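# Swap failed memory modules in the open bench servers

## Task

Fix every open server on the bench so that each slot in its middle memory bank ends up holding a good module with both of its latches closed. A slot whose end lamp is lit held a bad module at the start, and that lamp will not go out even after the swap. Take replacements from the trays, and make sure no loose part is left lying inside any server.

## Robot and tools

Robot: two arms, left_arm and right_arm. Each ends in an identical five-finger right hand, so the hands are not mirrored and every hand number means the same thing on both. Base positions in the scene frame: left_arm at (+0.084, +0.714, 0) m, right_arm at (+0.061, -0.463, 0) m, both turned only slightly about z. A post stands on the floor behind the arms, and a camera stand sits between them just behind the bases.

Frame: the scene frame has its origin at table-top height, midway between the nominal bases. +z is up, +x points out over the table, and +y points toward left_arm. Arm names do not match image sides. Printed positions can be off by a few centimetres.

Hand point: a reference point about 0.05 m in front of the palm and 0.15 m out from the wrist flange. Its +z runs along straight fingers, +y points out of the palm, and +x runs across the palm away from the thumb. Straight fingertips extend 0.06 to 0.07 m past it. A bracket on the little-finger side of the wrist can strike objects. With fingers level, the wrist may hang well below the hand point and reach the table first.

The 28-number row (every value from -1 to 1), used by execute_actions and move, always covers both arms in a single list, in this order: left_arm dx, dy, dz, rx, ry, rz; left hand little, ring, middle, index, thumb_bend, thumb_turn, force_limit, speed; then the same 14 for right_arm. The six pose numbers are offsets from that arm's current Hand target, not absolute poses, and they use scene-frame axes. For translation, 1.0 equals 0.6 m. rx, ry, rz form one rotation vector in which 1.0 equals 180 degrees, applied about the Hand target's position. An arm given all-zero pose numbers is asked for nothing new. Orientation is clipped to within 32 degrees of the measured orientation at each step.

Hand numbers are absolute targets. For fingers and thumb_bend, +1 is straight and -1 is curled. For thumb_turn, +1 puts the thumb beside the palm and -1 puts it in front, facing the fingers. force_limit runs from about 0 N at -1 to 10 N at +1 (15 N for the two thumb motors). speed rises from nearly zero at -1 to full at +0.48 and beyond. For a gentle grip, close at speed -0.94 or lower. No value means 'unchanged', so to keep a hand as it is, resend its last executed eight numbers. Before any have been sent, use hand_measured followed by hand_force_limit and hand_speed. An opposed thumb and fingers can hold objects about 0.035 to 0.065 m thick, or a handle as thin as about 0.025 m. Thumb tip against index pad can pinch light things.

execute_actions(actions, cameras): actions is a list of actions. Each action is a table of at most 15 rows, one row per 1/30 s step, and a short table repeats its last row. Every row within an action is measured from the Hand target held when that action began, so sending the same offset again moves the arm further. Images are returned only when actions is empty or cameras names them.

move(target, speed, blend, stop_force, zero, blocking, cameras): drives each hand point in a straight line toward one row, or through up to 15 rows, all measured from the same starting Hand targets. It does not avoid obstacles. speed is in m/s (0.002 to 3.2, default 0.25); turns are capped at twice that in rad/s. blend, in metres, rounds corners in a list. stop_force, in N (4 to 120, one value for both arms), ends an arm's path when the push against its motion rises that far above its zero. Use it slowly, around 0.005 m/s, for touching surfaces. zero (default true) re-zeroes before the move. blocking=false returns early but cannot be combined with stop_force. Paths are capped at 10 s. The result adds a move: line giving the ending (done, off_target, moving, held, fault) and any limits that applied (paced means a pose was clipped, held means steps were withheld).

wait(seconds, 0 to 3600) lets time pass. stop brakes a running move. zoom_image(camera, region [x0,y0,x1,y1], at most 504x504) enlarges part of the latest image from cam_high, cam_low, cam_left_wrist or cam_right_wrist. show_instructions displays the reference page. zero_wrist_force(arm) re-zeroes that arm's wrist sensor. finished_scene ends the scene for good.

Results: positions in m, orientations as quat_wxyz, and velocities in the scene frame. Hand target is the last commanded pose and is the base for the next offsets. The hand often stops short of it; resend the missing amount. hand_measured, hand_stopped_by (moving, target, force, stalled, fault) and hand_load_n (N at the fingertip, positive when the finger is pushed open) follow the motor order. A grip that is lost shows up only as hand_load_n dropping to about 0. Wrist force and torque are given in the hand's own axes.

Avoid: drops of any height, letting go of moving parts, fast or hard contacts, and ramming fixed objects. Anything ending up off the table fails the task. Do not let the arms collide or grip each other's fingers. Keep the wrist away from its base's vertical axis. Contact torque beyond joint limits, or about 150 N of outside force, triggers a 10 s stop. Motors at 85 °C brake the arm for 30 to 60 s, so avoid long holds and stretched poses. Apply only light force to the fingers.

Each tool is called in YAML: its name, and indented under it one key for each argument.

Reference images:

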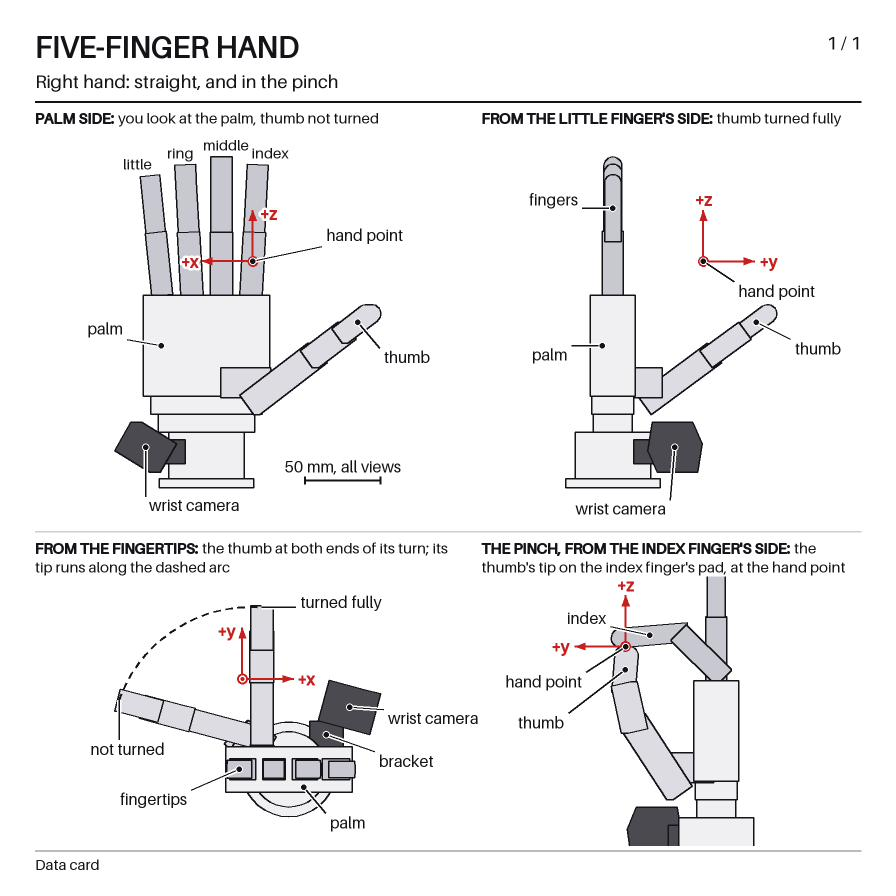

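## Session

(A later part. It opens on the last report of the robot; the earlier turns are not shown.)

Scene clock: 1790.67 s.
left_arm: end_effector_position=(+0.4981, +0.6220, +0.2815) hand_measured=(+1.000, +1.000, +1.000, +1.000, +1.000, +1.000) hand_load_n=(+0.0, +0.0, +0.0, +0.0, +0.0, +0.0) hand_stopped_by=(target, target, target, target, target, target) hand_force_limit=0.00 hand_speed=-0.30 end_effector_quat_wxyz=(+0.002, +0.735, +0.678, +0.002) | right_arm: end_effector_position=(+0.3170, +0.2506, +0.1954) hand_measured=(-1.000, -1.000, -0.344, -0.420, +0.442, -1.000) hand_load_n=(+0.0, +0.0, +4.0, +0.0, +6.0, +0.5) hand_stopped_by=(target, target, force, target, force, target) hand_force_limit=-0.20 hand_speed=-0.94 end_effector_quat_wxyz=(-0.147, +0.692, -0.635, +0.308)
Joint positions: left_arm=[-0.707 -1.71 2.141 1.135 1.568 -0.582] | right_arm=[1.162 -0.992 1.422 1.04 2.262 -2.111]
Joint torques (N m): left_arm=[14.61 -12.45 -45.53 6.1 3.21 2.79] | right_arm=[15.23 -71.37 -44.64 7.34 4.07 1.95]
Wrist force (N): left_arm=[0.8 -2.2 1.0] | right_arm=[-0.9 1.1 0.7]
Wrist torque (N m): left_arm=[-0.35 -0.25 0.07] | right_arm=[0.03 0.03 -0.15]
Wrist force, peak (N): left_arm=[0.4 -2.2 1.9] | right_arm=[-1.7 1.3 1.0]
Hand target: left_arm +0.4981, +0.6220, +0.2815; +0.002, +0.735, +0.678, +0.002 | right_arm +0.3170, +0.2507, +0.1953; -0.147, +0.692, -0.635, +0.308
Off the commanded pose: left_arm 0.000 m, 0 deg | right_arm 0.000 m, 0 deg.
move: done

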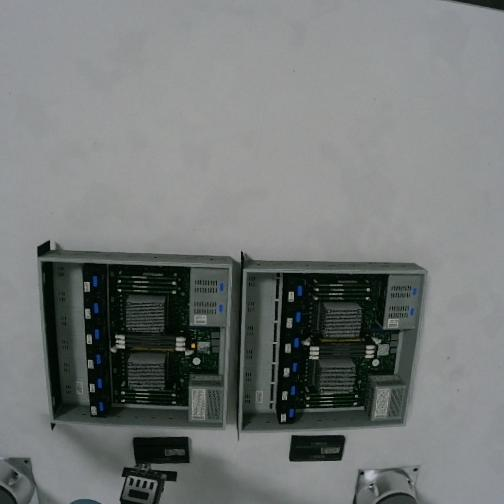

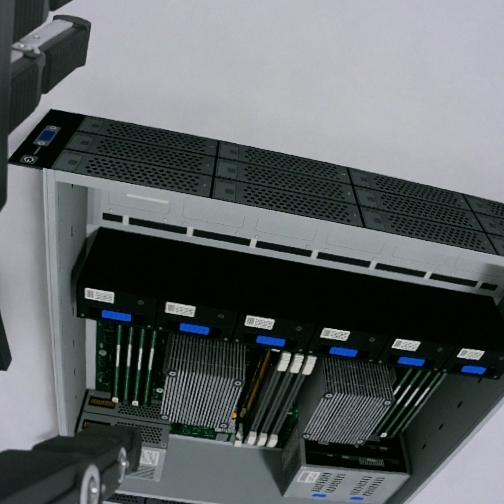

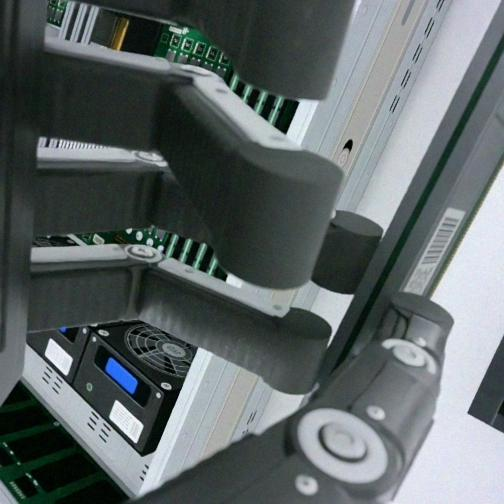

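move:
  target:
    - [0,0,0,0,0,-0.22,1,1,1,1,1,1,0,-0.3,0,0,0,0,0,0,-1,-1,-0.44,-0.42,0.36,-1,-0.2,-0.94]
  speed: 0.25
  cameras: ["cam_high","cam_left_wrist"]

zoom_image:
  camera: "cam_high"
  region: [110, 424, 210, 504]

Scene clock: 1797.50 s.
left_arm: end_effector_position=(+0.4981, +0.6220, +0.2815) hand_measured=(+1.000, +1.000, +1.000, +1.000, +1.000, +1.000) hand_load_n=(-0.5, +0.0, +0.0, +0.0, +0.0, +0.0) hand_stopped_by=(target, target, target, target, target, target) hand_force_limit=0.00 hand_speed=-0.30 end_effector_quat_wxyz=(+0.003, +0.921, +0.389, +0.001) | right_arm: end_effector_position=(+0.3170, +0.2507, +0.1953) hand_measured=(-1.000, -1.000, -0.344, -0.420, +0.442, -1.000) hand_load_n=(+0.0, +0.0, +4.0, +0.0, +6.0, +0.5) hand_stopped_by=(target, target, force, target, force, target) hand_force_limit=-0.20 hand_speed=-0.94 end_effector_quat_wxyz=(-0.147, +0.692, -0.635, +0.308)
Joint positions: left_arm=[-0.572 -1.645 2.085 1.126 1.573 0.243] | right_arm=[1.162 -0.992 1.422 1.04 2.262 -2.111]
Joint torques (N m): left_arm=[14.41 -15.36 -45.98 0.44 3.32 2.71] | right_arm=[15.3 -71.65 -45.06 7.11 3.98 2.23]
Wrist force (N): left_arm=[0.1 -1.9 1.9] | right_arm=[-0.6 1.1 0.6]
Wrist torque (N m): left_arm=[-0.24 -0.12 0.09] | right_arm=[0.03 -0.01 -0.13]
Wrist force, peak (N): left_arm=[0.4 -2.3 2.2] | right_arm=[-1.3 1.2 0.9]
Hand target: left_arm +0.4981, +0.6220, +0.2815; +0.003, +0.921, +0.389, +0.001 | right_arm +0.3170, +0.2507, +0.1953; -0.147, +0.692, -0.635, +0.308
Off the commanded pose: left_arm 0.000 m, 0 deg | right_arm 0.000 m, 0 deg.
move: done

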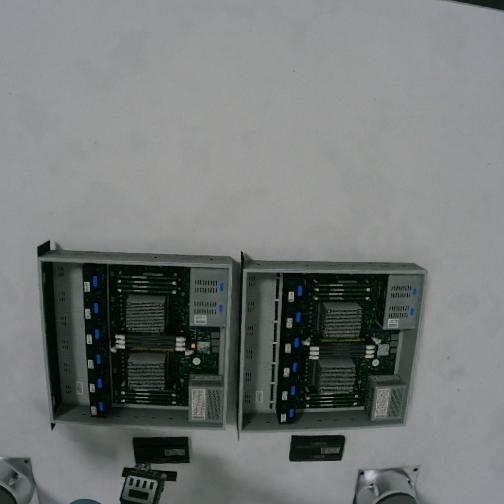

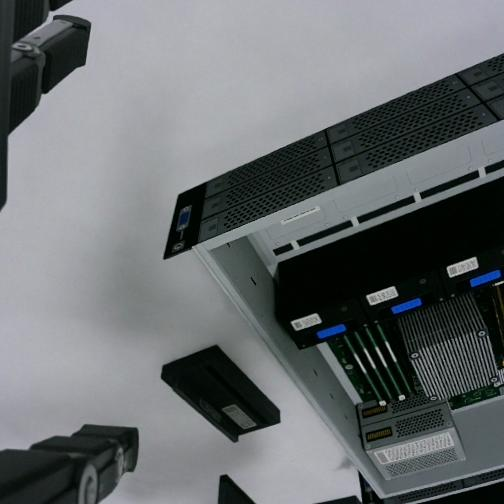

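Scaled by 5.040.

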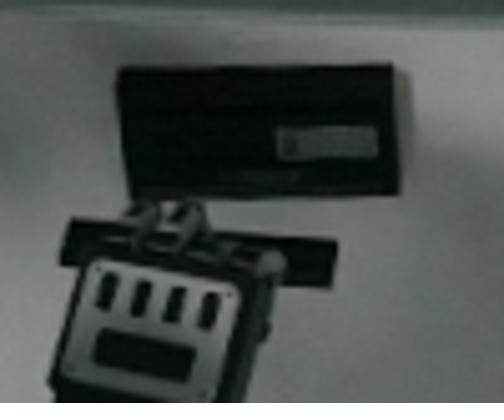

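zoom_image:
  camera: "cam_left_wrist"
  region: [150, 330, 300, 480]

Scaled by 3.360.

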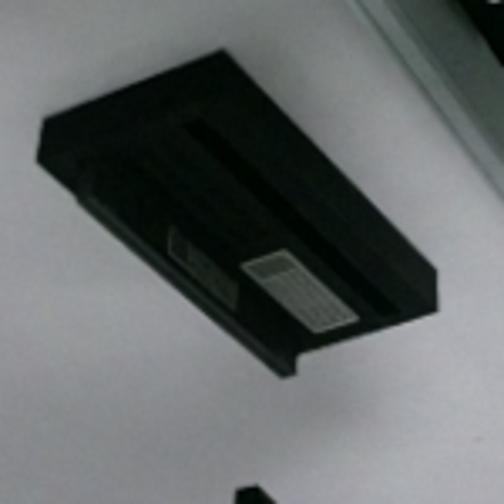

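move:
  target:
    - [0,0,0,-0.0996,0.0968,0,1,1,1,1,1,1,0,-0.3,0,0,0,0,0,0,-1,-1,-0.44,-0.42,0.36,-1,-0.2,-0.94]
  speed: 0.25
  cameras: ["cam_left_wrist"]

Scene clock: 1818.77 s.
left_arm: end_effector_position=(+0.4981, +0.6220, +0.2816) hand_measured=(+1.000, +1.000, +1.000, +1.000, +1.000, +1.000) hand_load_n=(+0.0, +0.0, +0.0, +0.5, +0.0, +0.0) hand_stopped_by=(target, target, target, target, target, target) hand_force_limit=0.00 hand_speed=-0.30 end_effector_quat_wxyz=(+0.087, +0.899, +0.381, -0.198) | right_arm: end_effector_position=(+0.3170, +0.2507, +0.1953) hand_measured=(-1.000, -1.000, -0.344, -0.420, +0.442, -1.000) hand_load_n=(+0.0, +0.5, +3.5, +0.0, +6.0, +0.5) hand_stopped_by=(target, target, force, target, force, target) hand_force_limit=-0.20 hand_speed=-0.94 end_effector_quat_wxyz=(-0.147, +0.692, -0.635, +0.308)
Joint positions: left_arm=[-0.313 -1.454 2.017 1.224 1.953 0.544] | right_arm=[1.162 -0.992 1.422 1.04 2.262 -2.111]
Joint torques (N m): left_arm=[11.38 -29.24 -43.28 6.66 4.29 2.6] | right_arm=[15.18 -72.11 -44.89 7.28 3.96 1.78]
Wrist force (N): left_arm=[-0.2 -2.0 2.5] | right_arm=[-0.9 0.9 0.9]
Wrist torque (N m): left_arm=[-0.35 -0.28 0.02] | right_arm=[0.00 0.03 -0.16]
Wrist force, peak (N): left_arm=[0.2 -2.8 2.8] | right_arm=[-1.4 1.2 0.6]
Hand target: left_arm +0.4981, +0.6220, +0.2815; +0.087, +0.899, +0.381, -0.199 | right_arm +0.3170, +0.2507, +0.1953; -0.147, +0.692, -0.635, +0.308
Off the commanded pose: left_arm 0.000 m, 0 deg | right_arm 0.000 m, 0 deg.
move: done

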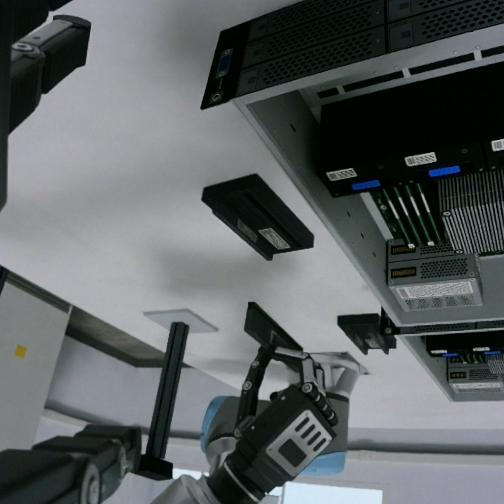

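zoom_image:
  camera: "cam_left_wrist"
  region: [180, 160, 420, 400]

zoom_image:
  camera: "cam_left_wrist"
  region: [230, 280, 330, 380]

Scaled by 2.100.

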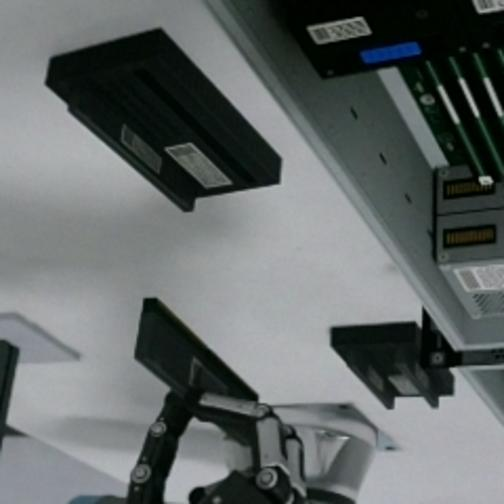

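Scaled by 5.040.

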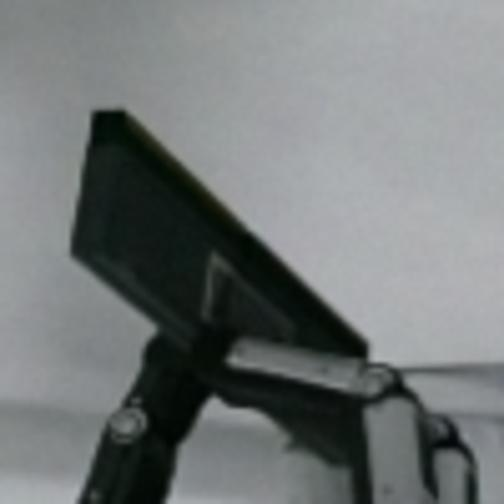

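move:
  target:
    - [0,0,0,0,0,0,1,1,1,1,1,1,0,-0.3,-0.05,0.009,-0.125,0.0083,0,0.0333,-1,-1,-0.44,-0.42,0.36,-1,-0.2,-0.94]
  speed: 0.1
  cameras: ["cam_high","cam_left_wrist","cam_right_wrist"]

zoom_image:
  camera: "cam_high"
  region: [110, 424, 210, 504]

zoom_image:
  camera: "cam_left_wrist"
  region: [180, 160, 340, 320]

Scene clock: 1871.83 s.
left_arm: end_effector_position=(+0.4981, +0.6220, +0.2815) hand_measured=(+1.000, +1.000, +1.000, +1.000, +1.000, +1.000) hand_load_n=(+0.0, +0.0, +0.0, -0.5, +0.0, +0.0) hand_stopped_by=(target, target, target, target, target, target) hand_force_limit=0.00 hand_speed=-0.30 end_effector_quat_wxyz=(+0.087, +0.899, +0.381, -0.199) | right_arm: end_effector_position=(+0.2870, +0.2561, +0.1205) hand_measured=(-1.000, -1.000, -0.344, -0.420, +0.442, -1.000) hand_load_n=(+0.0, +0.0, +4.0, +0.0, +6.0, +0.5) hand_stopped_by=(target, target, force, target, force, target) hand_force_limit=-0.20 hand_speed=-0.94 end_effector_quat_wxyz=(-0.172, +0.723, -0.602, +0.292)
Joint positions: left_arm=[-0.313 -1.454 2.017 1.224 1.953 0.544] | right_arm=[1.196 -0.972 1.516 0.846 2.242 -2.2]
Joint torques (N m): left_arm=[12.82 -31.31 -43.15 6.39 4.05 2.83] | right_arm=[15.48 -72.09 -25.76 -0.53 -1.55 -1.48]
Wrist force (N): left_arm=[0.1 -2.3 2.6] | right_arm=[-0.7 1.5 0.3]
Wrist torque (N m): left_arm=[-0.39 -0.32 0.03] | right_arm=[0.11 0.04 0.23]
Wrist force, peak (N): left_arm=[-0.4 -2.6 3.0] | right_arm=[-1.4 2.1 1.0]
Hand target: left_arm +0.4981, +0.6220, +0.2815; +0.087, +0.899, +0.381, -0.199 | right_arm +0.2870, +0.2561, +0.1203; -0.172, +0.723, -0.602, +0.292
Off the commanded pose: left_arm 0.000 m, 0 deg | right_arm 0.000 m, 0 deg.
move: done

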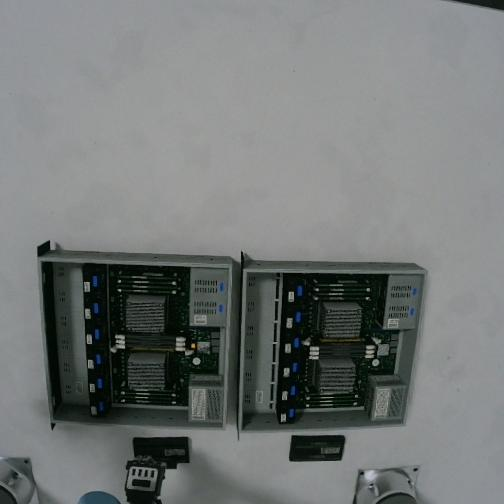

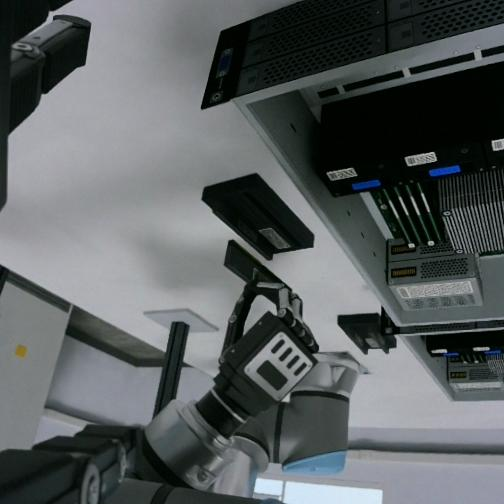

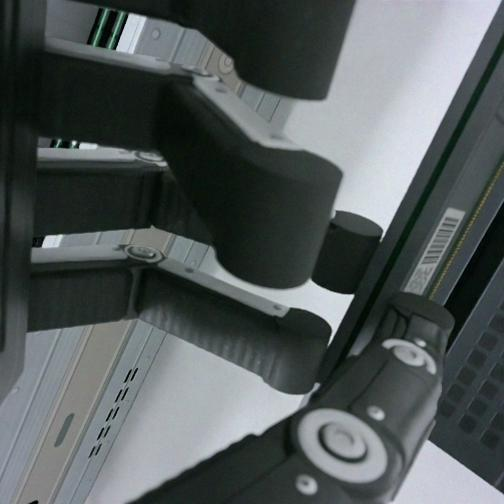

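Scaled by 5.040.

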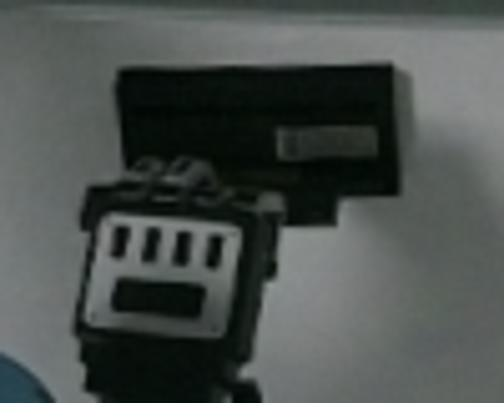

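Scaled by 3.150.

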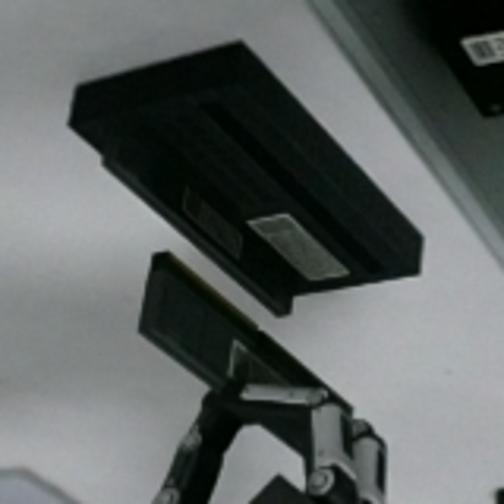

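zoom_image:
  camera: "cam_left_wrist"
  region: [195, 165, 325, 295]

zoom_image:
  camera: "cam_right_wrist"
  region: [404, 200, 504, 504]

Scaled by 3.877.

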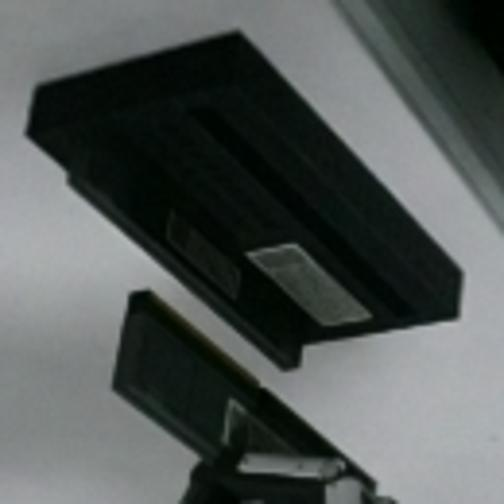

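Scaled by 1.658.

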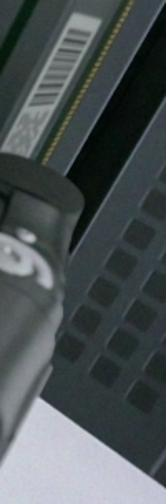

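move:
  target:
    - [0,0,0,0,0,0,1,1,1,1,1,1,0,-0.3,0.007,0,-0.05,0,0,0,-1,-1,-0.44,-0.42,0.36,-1,-0.2,-0.94]
  speed: 0.05
  stop_force: 6
  cameras: ["cam_high","cam_left_wrist","cam_right_wrist"]

zoom_image:
  camera: "cam_right_wrist"
  region: [304, 104, 504, 504]

zoom_image:
  camera: "cam_left_wrist"
  region: [195, 165, 325, 295]

zoom_image:
  camera: "cam_high"
  region: [110, 424, 210, 504]

Scene clock: 1912.23 s.
left_arm: end_effector_position=(+0.4981, +0.6220, +0.2815) hand_measured=(+1.000, +1.000, +1.000, +1.000, +1.000, +1.000) hand_load_n=(+0.0, +0.0, +0.0, +0.0, +0.0, +0.0) hand_stopped_by=(target, target, target, target, target, target) hand_force_limit=0.00 hand_speed=-0.30 end_effector_quat_wxyz=(+0.087, +0.899, +0.381, -0.199) | right_arm: end_effector_position=(+0.2912, +0.2561, +0.0903) hand_measured=(-1.000, -1.000, -0.344, -0.420, +0.442, -1.000) hand_load_n=(+0.0, +0.0, +4.0, +0.0, +6.0, +0.5) hand_stopped_by=(target, target, force, target, force, target) hand_force_limit=-0.20 hand_speed=-0.94 end_effector_quat_wxyz=(-0.172, +0.723, -0.602, +0.292)
Joint positions: left_arm=[-0.313 -1.454 2.017 1.224 1.953 0.544] | right_arm=[1.191 -0.945 1.532 0.799 2.241 -2.207]
Joint torques (N m): left_arm=[13.48 -31.49 -43.43 6.33 3.79 2.64] | right_arm=[-10.58 -73.05 -23.88 -0.19 -1.79 -1.36]
Wrist force (N): left_arm=[-0.3 -2.3 2.6] | right_arm=[-0.7 1.1 0.3]
Wrist torque (N m): left_arm=[-0.40 -0.27 0.02] | right_arm=[0.02 0.03 0.21]
Wrist force, peak (N): left_arm=[-0.4 -2.5 3.0] | right_arm=[-1.1 1.7 0.5]
Hand target: left_arm +0.4981, +0.6220, +0.2815; +0.087, +0.899, +0.381, -0.199 | right_arm +0.2912, +0.2561, +0.0903; -0.172, +0.723, -0.602, +0.292
Off the commanded pose: left_arm 0.000 m, 0 deg | right_arm 0.000 m, 0 deg.
move: done

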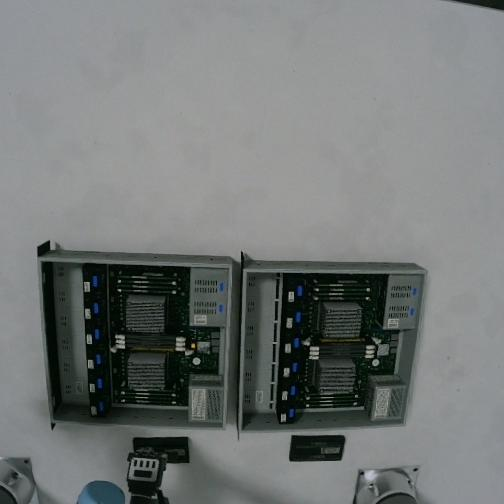

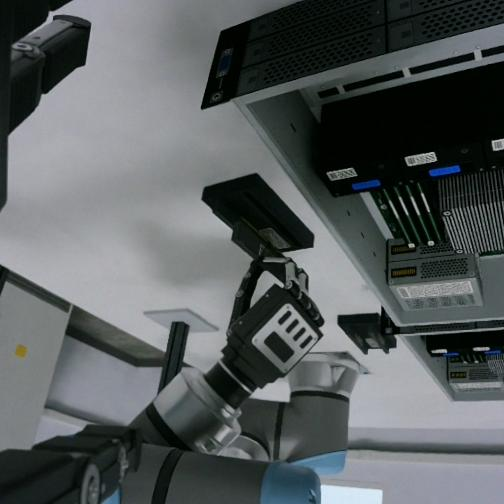

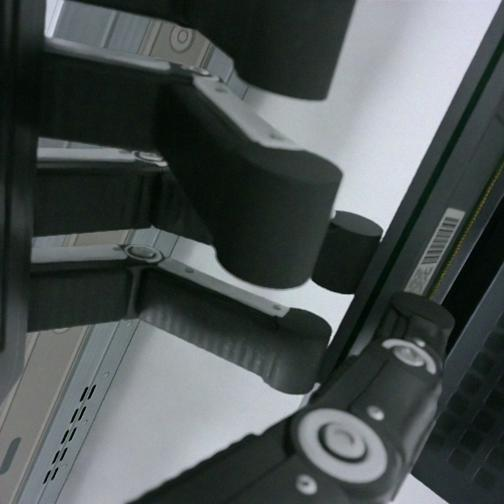

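Scaled by 1.260.

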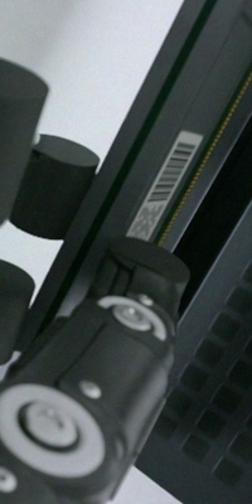

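Scaled by 3.877.

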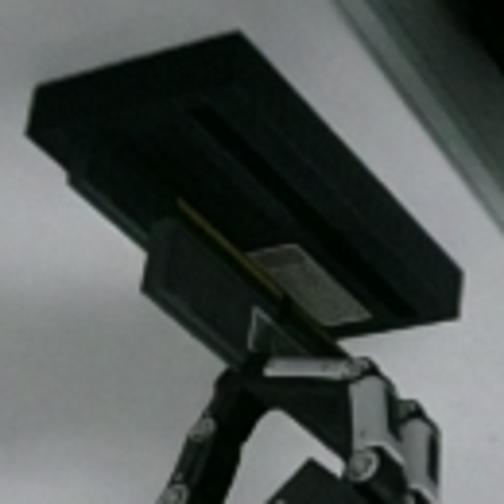

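Scaled by 5.040.

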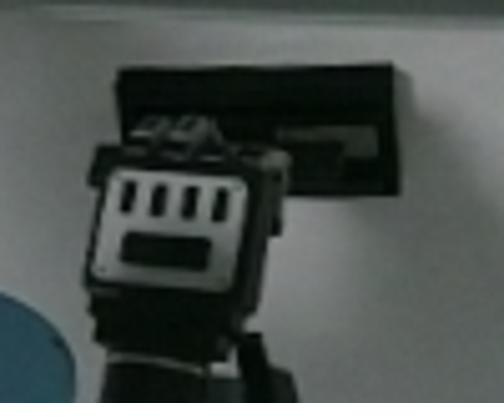

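move:
  target:
    - [0,0,0,0,0,0,1,1,1,1,1,1,0,-0.3,0.005,0,-0.037,0,0,0,-1,-1,-0.44,-0.42,0.36,-1,-0.2,-0.94]
  speed: 0.03
  stop_force: 4
  cameras: ["cam_left_wrist","cam_right_wrist"]

zoom_image:
  camera: "cam_left_wrist"
  region: [195, 165, 325, 295]

zoom_image:
  camera: "cam_right_wrist"
  region: [304, 104, 504, 504]

Scene clock: 1922.53 s.
left_arm: end_effector_position=(+0.4981, +0.6220, +0.2815) hand_measured=(+1.000, +1.000, +1.000, +1.000, +1.000, +1.000) hand_load_n=(+0.0, -0.5, +0.5, +0.0, +0.0, +0.0) hand_stopped_by=(target, target, target, target, target, target) hand_force_limit=0.00 hand_speed=-0.30 end_effector_quat_wxyz=(+0.087, +0.899, +0.381, -0.199) | right_arm: end_effector_position=(+0.2942, +0.2561, +0.0681) hand_measured=(-1.000, -1.000, -0.344, -0.420, +0.442, -1.000) hand_load_n=(+0.0, +0.0, +4.0, +0.0, +6.0, +0.5) hand_stopped_by=(target, target, force, target, force, target) hand_force_limit=-0.20 hand_speed=-0.94 end_effector_quat_wxyz=(-0.172, +0.723, -0.602, +0.292)
Joint positions: left_arm=[-0.313 -1.454 2.017 1.224 1.953 0.544] | right_arm=[1.187 -0.925 1.541 0.766 2.241 -2.212]
Joint torques (N m): left_arm=[13.03 -29.76 -42.46 6.25 3.83 2.63] | right_arm=[-8.84 -73.4 -23.24 -0.26 -1.44 -1.64]
Wrist force (N): left_arm=[-0.7 -2.5 2.4] | right_arm=[-0.6 1.2 0.5]
Wrist torque (N m): left_arm=[-0.43 -0.21 -0.02] | right_arm=[0.06 -0.01 0.21]
Wrist force, peak (N): left_arm=[-0.3 -2.7 2.8] | right_arm=[-0.9 1.9 0.4]
Hand target: left_arm +0.4981, +0.6220, +0.2815; +0.087, +0.899, +0.381, -0.199 | right_arm +0.2942, +0.2561, +0.0681; -0.172, +0.723, -0.602, +0.292
Off the commanded pose: left_arm 0.000 m, 0 deg | right_arm 0.000 m, 0 deg.
move: done

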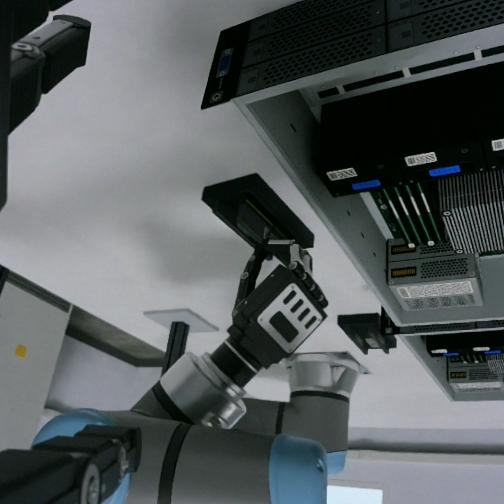

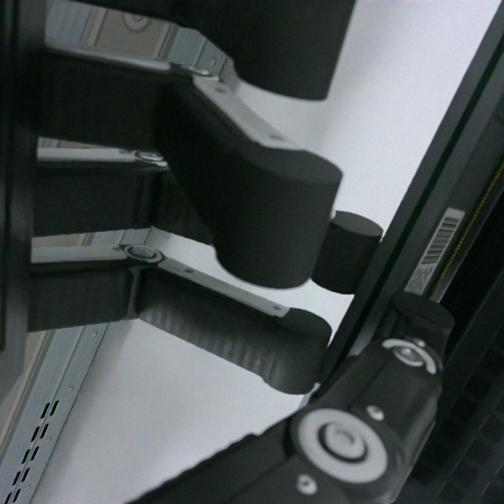

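Scaled by 3.877.

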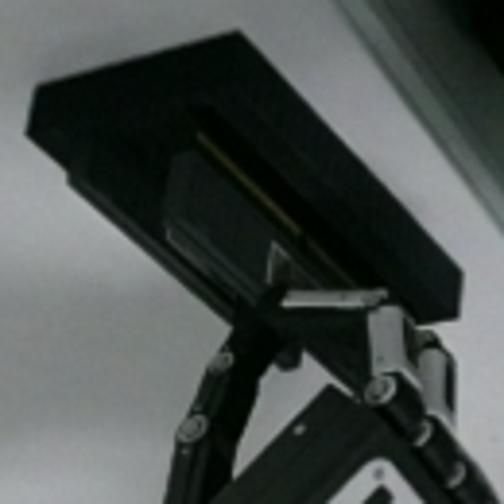

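Scaled by 1.260.

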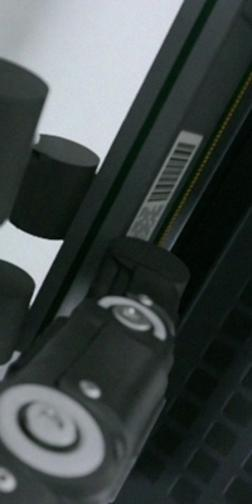

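zoom_image:
  camera: "cam_left_wrist"
  region: [230, 180, 290, 240]

zoom_image:
  camera: "cam_left_wrist"
  region: [265, 210, 325, 270]

Scaled by 8.400.

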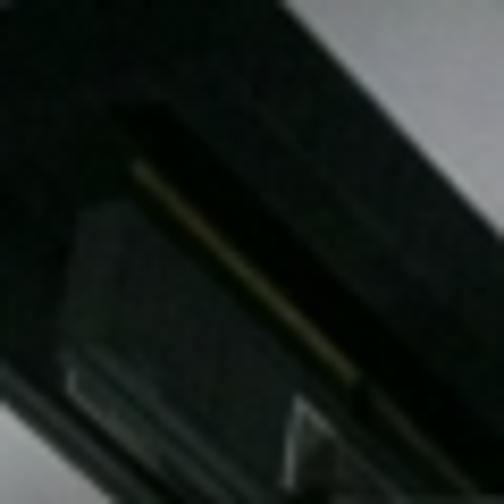

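Scaled by 8.400.

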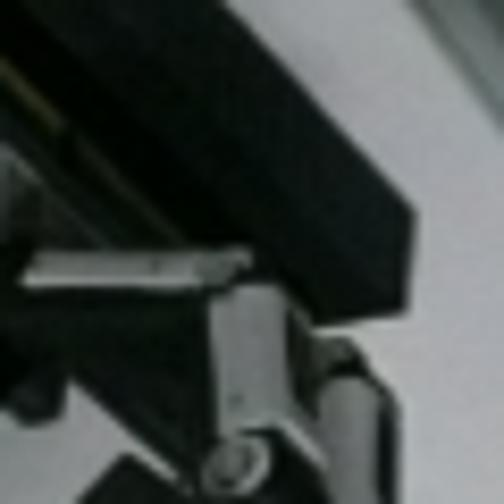

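move:
  target:
    - [0,0,0,0,0,0,1,1,1,1,1,1,0,-0.3,0.001,0,-0.0115,0,0,0,-1,-1,-0.44,-0.42,0.36,-1,-0.2,-0.94]
  speed: 0.01
  stop_force: 4
  cameras: ["cam_left_wrist","cam_right_wrist"]

zoom_image:
  camera: "cam_left_wrist"
  region: [230, 180, 290, 240]

zoom_image:
  camera: "cam_right_wrist"
  region: [404, 104, 504, 304]

Scene clock: 1947.33 s.
left_arm: end_effector_position=(+0.4981, +0.6220, +0.2815) hand_measured=(+1.000, +1.000, +1.000, +1.000, +1.000, +1.000) hand_load_n=(+0.0, +0.0, +0.0, +0.0, +0.0, +0.0) hand_stopped_by=(target, target, target, target, target, target) hand_force_limit=0.00 hand_speed=-0.30 end_effector_quat_wxyz=(+0.087, +0.899, +0.381, -0.199) | right_arm: end_effector_position=(+0.2948, +0.2561, +0.0612) hand_measured=(-1.000, -1.000, -0.344, -0.420, +0.442, -1.000) hand_load_n=(+0.0, +0.0, +3.5, +0.0, +5.5, +0.5) hand_stopped_by=(target, target, force, target, force, target) hand_force_limit=-0.20 hand_speed=-0.94 end_effector_quat_wxyz=(-0.172, +0.723, -0.602, +0.292)
Joint positions: left_arm=[-0.313 -1.454 2.017 1.224 1.953 0.544] | right_arm=[1.186 -0.918 1.544 0.756 2.24 -2.213]
Joint torques (N m): left_arm=[13.01 -30.82 -43.04 6.54 3.56 2.58] | right_arm=[-10.1 -73.31 -22.83 -0.48 -1.59 -1.72]
Wrist force (N): left_arm=[0.0 -2.3 2.6] | right_arm=[-0.8 1.4 0.6]
Wrist torque (N m): left_arm=[-0.38 -0.31 0.03] | right_arm=[0.09 0.01 0.21]
Wrist force, peak (N): left_arm=[-0.4 -2.7 2.8] | right_arm=[-1.0 1.7 0.4]
Hand target: left_arm +0.4981, +0.6220, +0.2815; +0.087, +0.899, +0.381, -0.199 | right_arm +0.2948, +0.2561, +0.0612; -0.172, +0.723, -0.602, +0.292
Off the commanded pose: left_arm 0.000 m, 0 deg | right_arm 0.000 m, 0 deg.
move: done

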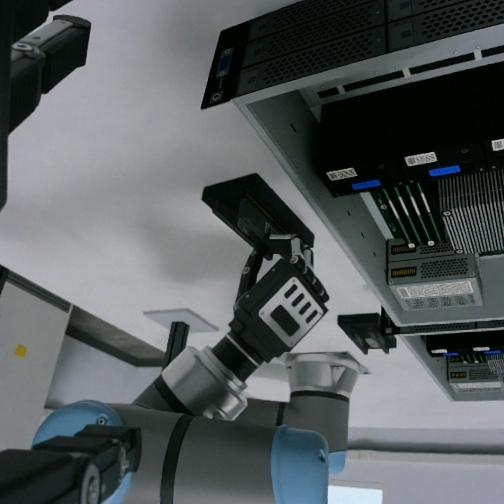

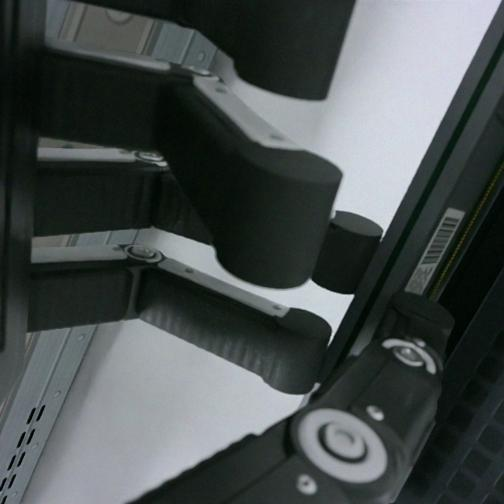

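Scaled by 8.400.

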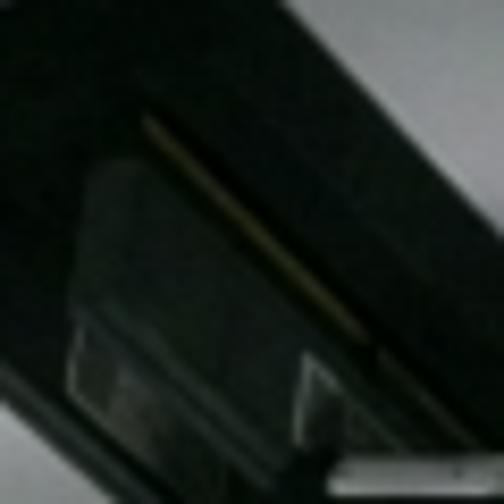

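Scaled by 2.520.

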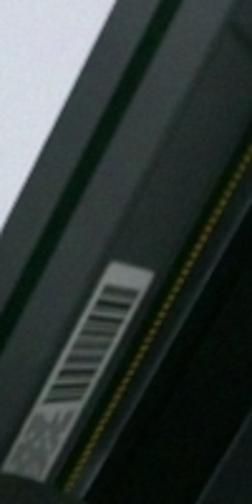

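move:
  target:
    - [0,0,0,0,0,0,1,1,1,1,1,1,0,-0.3,0,0,-0.01,0,0,0,-1,-1,-0.44,-0.42,0.36,-1,-0.2,-0.94]
  speed: 0.008
  stop_force: 4
  cameras: ["cam_left_wrist","cam_right_wrist"]

zoom_image:
  camera: "cam_left_wrist"
  region: [230, 180, 290, 240]

zoom_image:
  camera: "cam_right_wrist"
  region: [404, 104, 504, 304]

Scene clock: 1958.30 s.
left_arm: end_effector_position=(+0.4981, +0.6220, +0.2815) hand_measured=(+1.000, +1.000, +1.000, +1.000, +1.000, +1.000) hand_load_n=(+0.0, +0.0, +0.0, +0.0, -0.5, +0.0) hand_stopped_by=(target, target, target, target, target, target) hand_force_limit=0.00 hand_speed=-0.30 end_effector_quat_wxyz=(+0.087, +0.899, +0.381, -0.199) | right_arm: end_effector_position=(+0.2948, +0.2561, +0.0552) hand_measured=(-1.000, -1.000, -0.344, -0.420, +0.442, -1.000) hand_load_n=(+0.0, +0.0, +4.0, +0.0, +6.0, +1.0) hand_stopped_by=(target, target, force, target, force, target) hand_force_limit=-0.20 hand_speed=-0.94 end_effector_quat_wxyz=(-0.172, +0.723, -0.602, +0.292)
Joint positions: left_arm=[-0.313 -1.454 2.017 1.224 1.953 0.544] | right_arm=[1.186 -0.912 1.547 0.748 2.24 -2.213]
Joint torques (N m): left_arm=[14.19 -30.15 -42.87 6.16 3.54 2.46] | right_arm=[-7.79 -74.24 -23.19 -0.22 -1.54 -0.77]
Wrist force (N): left_arm=[0.0 -2.3 2.4] | right_arm=[-0.8 1.5 0.4]
Wrist torque (N m): left_arm=[-0.37 -0.30 0.04] | right_arm=[0.13 0.01 0.22]
Wrist force, peak (N): left_arm=[-0.1 -2.6 3.0] | right_arm=[-0.8 1.8 0.5]
Hand target: left_arm +0.4981, +0.6220, +0.2815; +0.087, +0.899, +0.381, -0.199 | right_arm +0.2948, +0.2561, +0.0552; -0.172, +0.723, -0.602, +0.292
Off the commanded pose: left_arm 0.000 m, 0 deg | right_arm 0.000 m, 0 deg.
move: done

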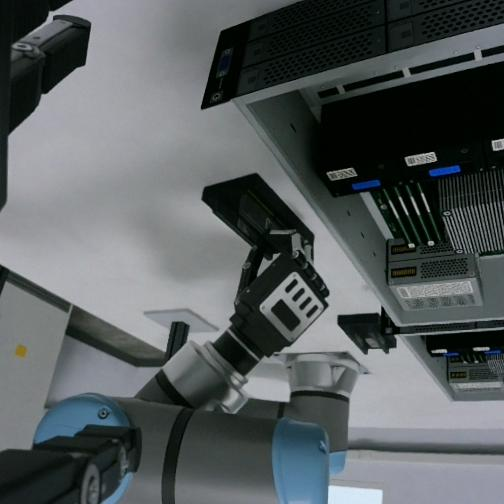

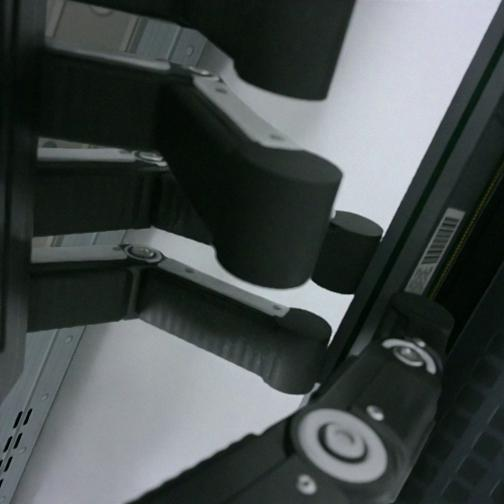

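Scaled by 8.400.

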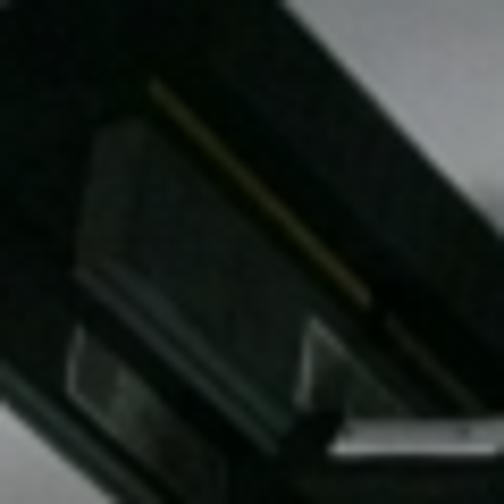

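Scaled by 2.520.

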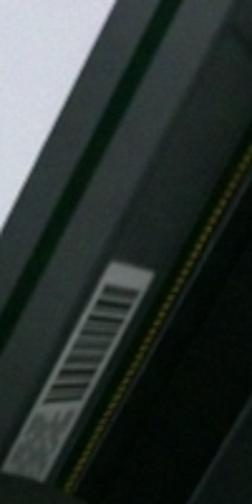

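wait:
  seconds: 0.1
  cameras: ["cam_high","cam_low"]

zoom_image:
  camera: "cam_high"
  region: [125, 430, 205, 480]

zoom_image:
  camera: "cam_low"
  region: [0, 304, 200, 504]

Scene clock: 1972.73 s.
left_arm: end_effector_position=(+0.4981, +0.6220, +0.2815) hand_measured=(+1.000, +1.000, +1.000, +1.000, +1.000, +1.000) hand_load_n=(+0.0, +0.0, +0.0, +0.0, +0.0, +0.0) hand_stopped_by=(target, target, target, target, target, target) hand_force_limit=0.00 hand_speed=-0.30 end_effector_quat_wxyz=(+0.087, +0.899, +0.381, -0.199) | right_arm: end_effector_position=(+0.2948, +0.2561, +0.0552) hand_measured=(-1.000, -1.000, -0.344, -0.420, +0.442, -1.000) hand_load_n=(+0.0, +0.0, +4.0, +0.0, +6.0, +1.0) hand_stopped_by=(target, target, force, target, force, target) hand_force_limit=-0.20 hand_speed=-0.94 end_effector_quat_wxyz=(-0.172, +0.723, -0.602, +0.292)
Joint positions: left_arm=[-0.313 -1.454 2.017 1.224 1.953 0.544] | right_arm=[1.186 -0.912 1.547 0.748 2.24 -2.213]
Joint torques (N m): left_arm=[13.39 -31.86 -43.01 6.24 3.5 2.51] | right_arm=[-9.28 -73.33 -23.45 -0.13 -1.48 -0.83]
Wrist force (N): left_arm=[-0.4 -2.2 2.5] | right_arm=[-0.6 1.5 0.5]
Wrist torque (N m): left_arm=[-0.38 -0.25 0.01] | right_arm=[0.13 -0.01 0.23]
Wrist force, peak (N): left_arm=[-0.4 -2.5 2.9] | right_arm=[-0.9 1.8 0.3]
Hand target: left_arm +0.4981, +0.6220, +0.2815; +0.087, +0.899, +0.381, -0.199 | right_arm +0.2948, +0.2561, +0.0552; -0.172, +0.723, -0.602, +0.292
Off the commanded pose: left_arm 0.000 m, 0 deg | right_arm 0.000 m, 0 deg.
wait: 0.10 s; at rest from the start

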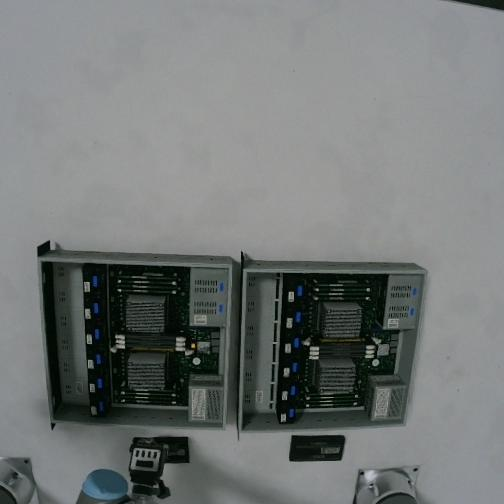

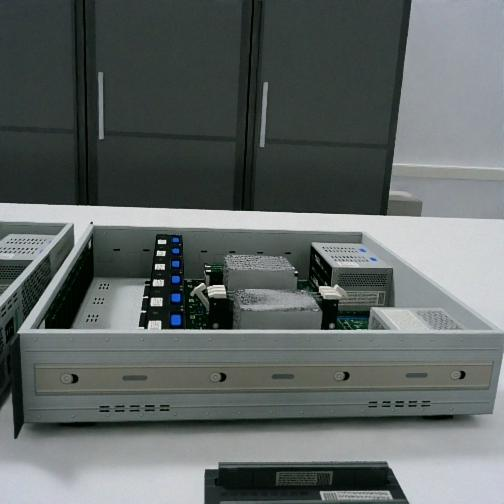

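Scaled by 6.300.

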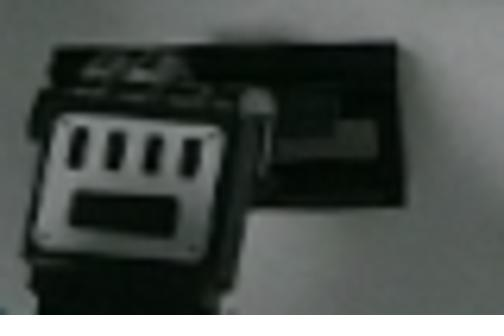

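Scaled by 2.520.

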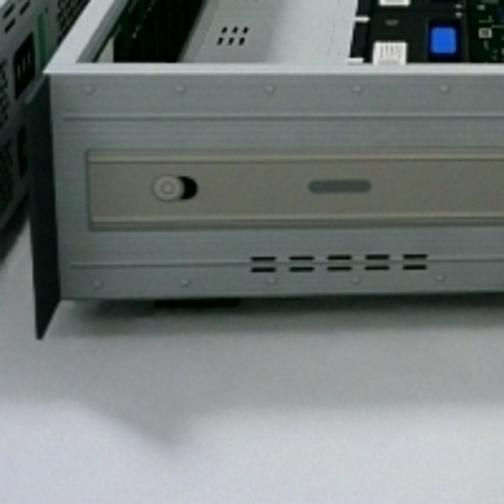

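move:
  target:
    - [0,0,0,0,0,0,1,1,1,1,1,1,0,-0.3,-0.002,-0.002,0.012,0,0,0,-1,-1,-0.44,-0.42,0.36,-1,-0.2,-0.94]
    - [0,0,0,0,0,0,1,1,1,1,1,1,0,-0.3,-0.0133,-0.0208,0.012,0,0,0,-1,-1,-0.44,-0.42,0.36,-1,-0.2,-0.94]
  speed: 0.04
  cameras: ["cam_left_wrist","cam_right_wrist","cam_high"]

zoom_image:
  camera: "cam_left_wrist"
  region: [230, 180, 290, 240]

zoom_image:
  camera: "cam_high"
  region: [125, 430, 205, 480]

zoom_image:
  camera: "cam_right_wrist"
  region: [404, 104, 504, 304]

Scene clock: 2009.33 s.
left_arm: end_effector_position=(+0.4981, +0.6220, +0.2815) hand_measured=(+1.000, +1.000, +1.000, +1.000, +1.000, +1.000) hand_load_n=(+0.0, +0.0, +0.0, +0.0, +0.0, +0.0) hand_stopped_by=(target, target, target, target, target, target) hand_force_limit=0.00 hand_speed=-0.30 end_effector_quat_wxyz=(+0.087, +0.899, +0.381, -0.199) | right_arm: end_effector_position=(+0.2868, +0.2438, +0.0624) hand_measured=(-1.000, -1.000, -0.344, -0.420, +0.442, -1.000) hand_load_n=(+0.0, +0.0, +4.0, +0.0, +6.0, +0.5) hand_stopped_by=(target, target, force, target, force, target) hand_force_limit=-0.20 hand_speed=-0.94 end_effector_quat_wxyz=(-0.172, +0.723, -0.602, +0.292)
Joint positions: left_arm=[-0.313 -1.454 2.017 1.224 1.953 0.544] | right_arm=[1.19 -0.937 1.576 0.745 2.241 -2.208]
Joint torques (N m): left_arm=[11.98 -31.88 -42.58 6.07 3.48 2.51] | right_arm=[13.39 -100.98 -22.08 -0.3 3.93 1.81]
Wrist force (N): left_arm=[0.0 -2.5 2.9] | right_arm=[-0.8 1.6 0.4]
Wrist torque (N m): left_arm=[-0.43 -0.32 0.02] | right_arm=[0.13 0.00 -0.11]
Wrist force, peak (N): left_arm=[-0.1 -2.8 2.8] | right_arm=[-1.0 1.9 0.2]
Hand target: left_arm +0.4981, +0.6220, +0.2815; +0.087, +0.899, +0.381, -0.199 | right_arm +0.2868, +0.2437, +0.0624; -0.172, +0.723, -0.602, +0.292
Off the commanded pose: left_arm 0.000 m, 0 deg | right_arm 0.000 m, 0 deg.
move: done
Images, in order (width x height): cam_high 504x504, cam_left_wrist 504x504, cam_right_wrist 504x504.

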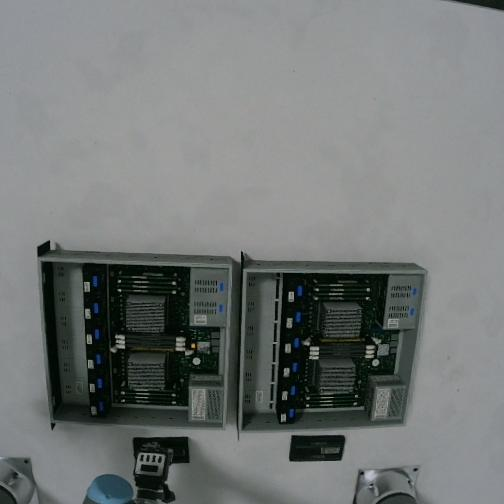

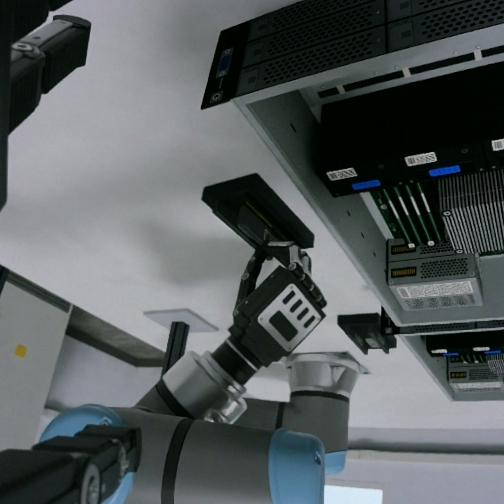

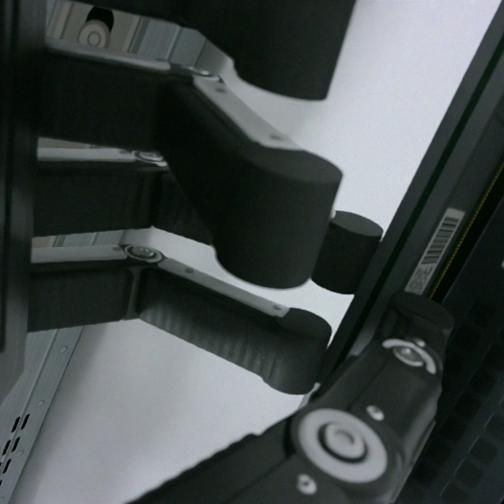

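Scaled by 8.400.

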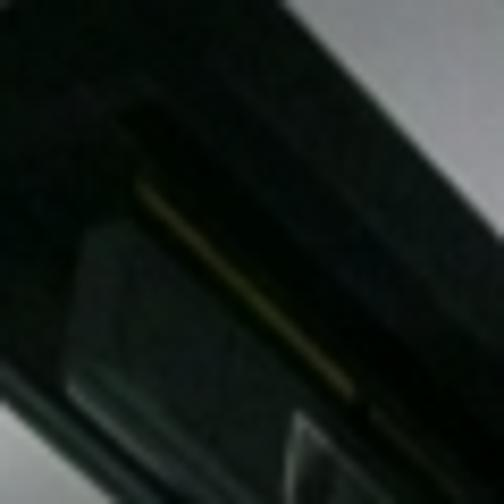

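Scaled by 6.300.

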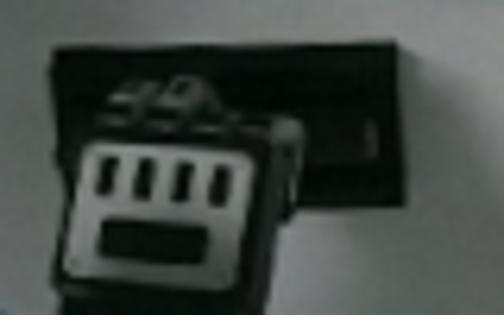

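Scaled by 2.520.

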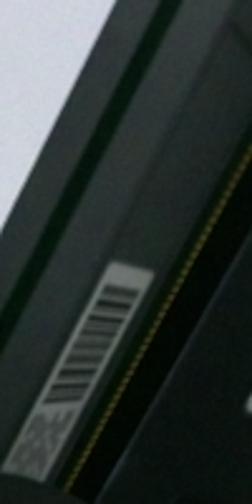

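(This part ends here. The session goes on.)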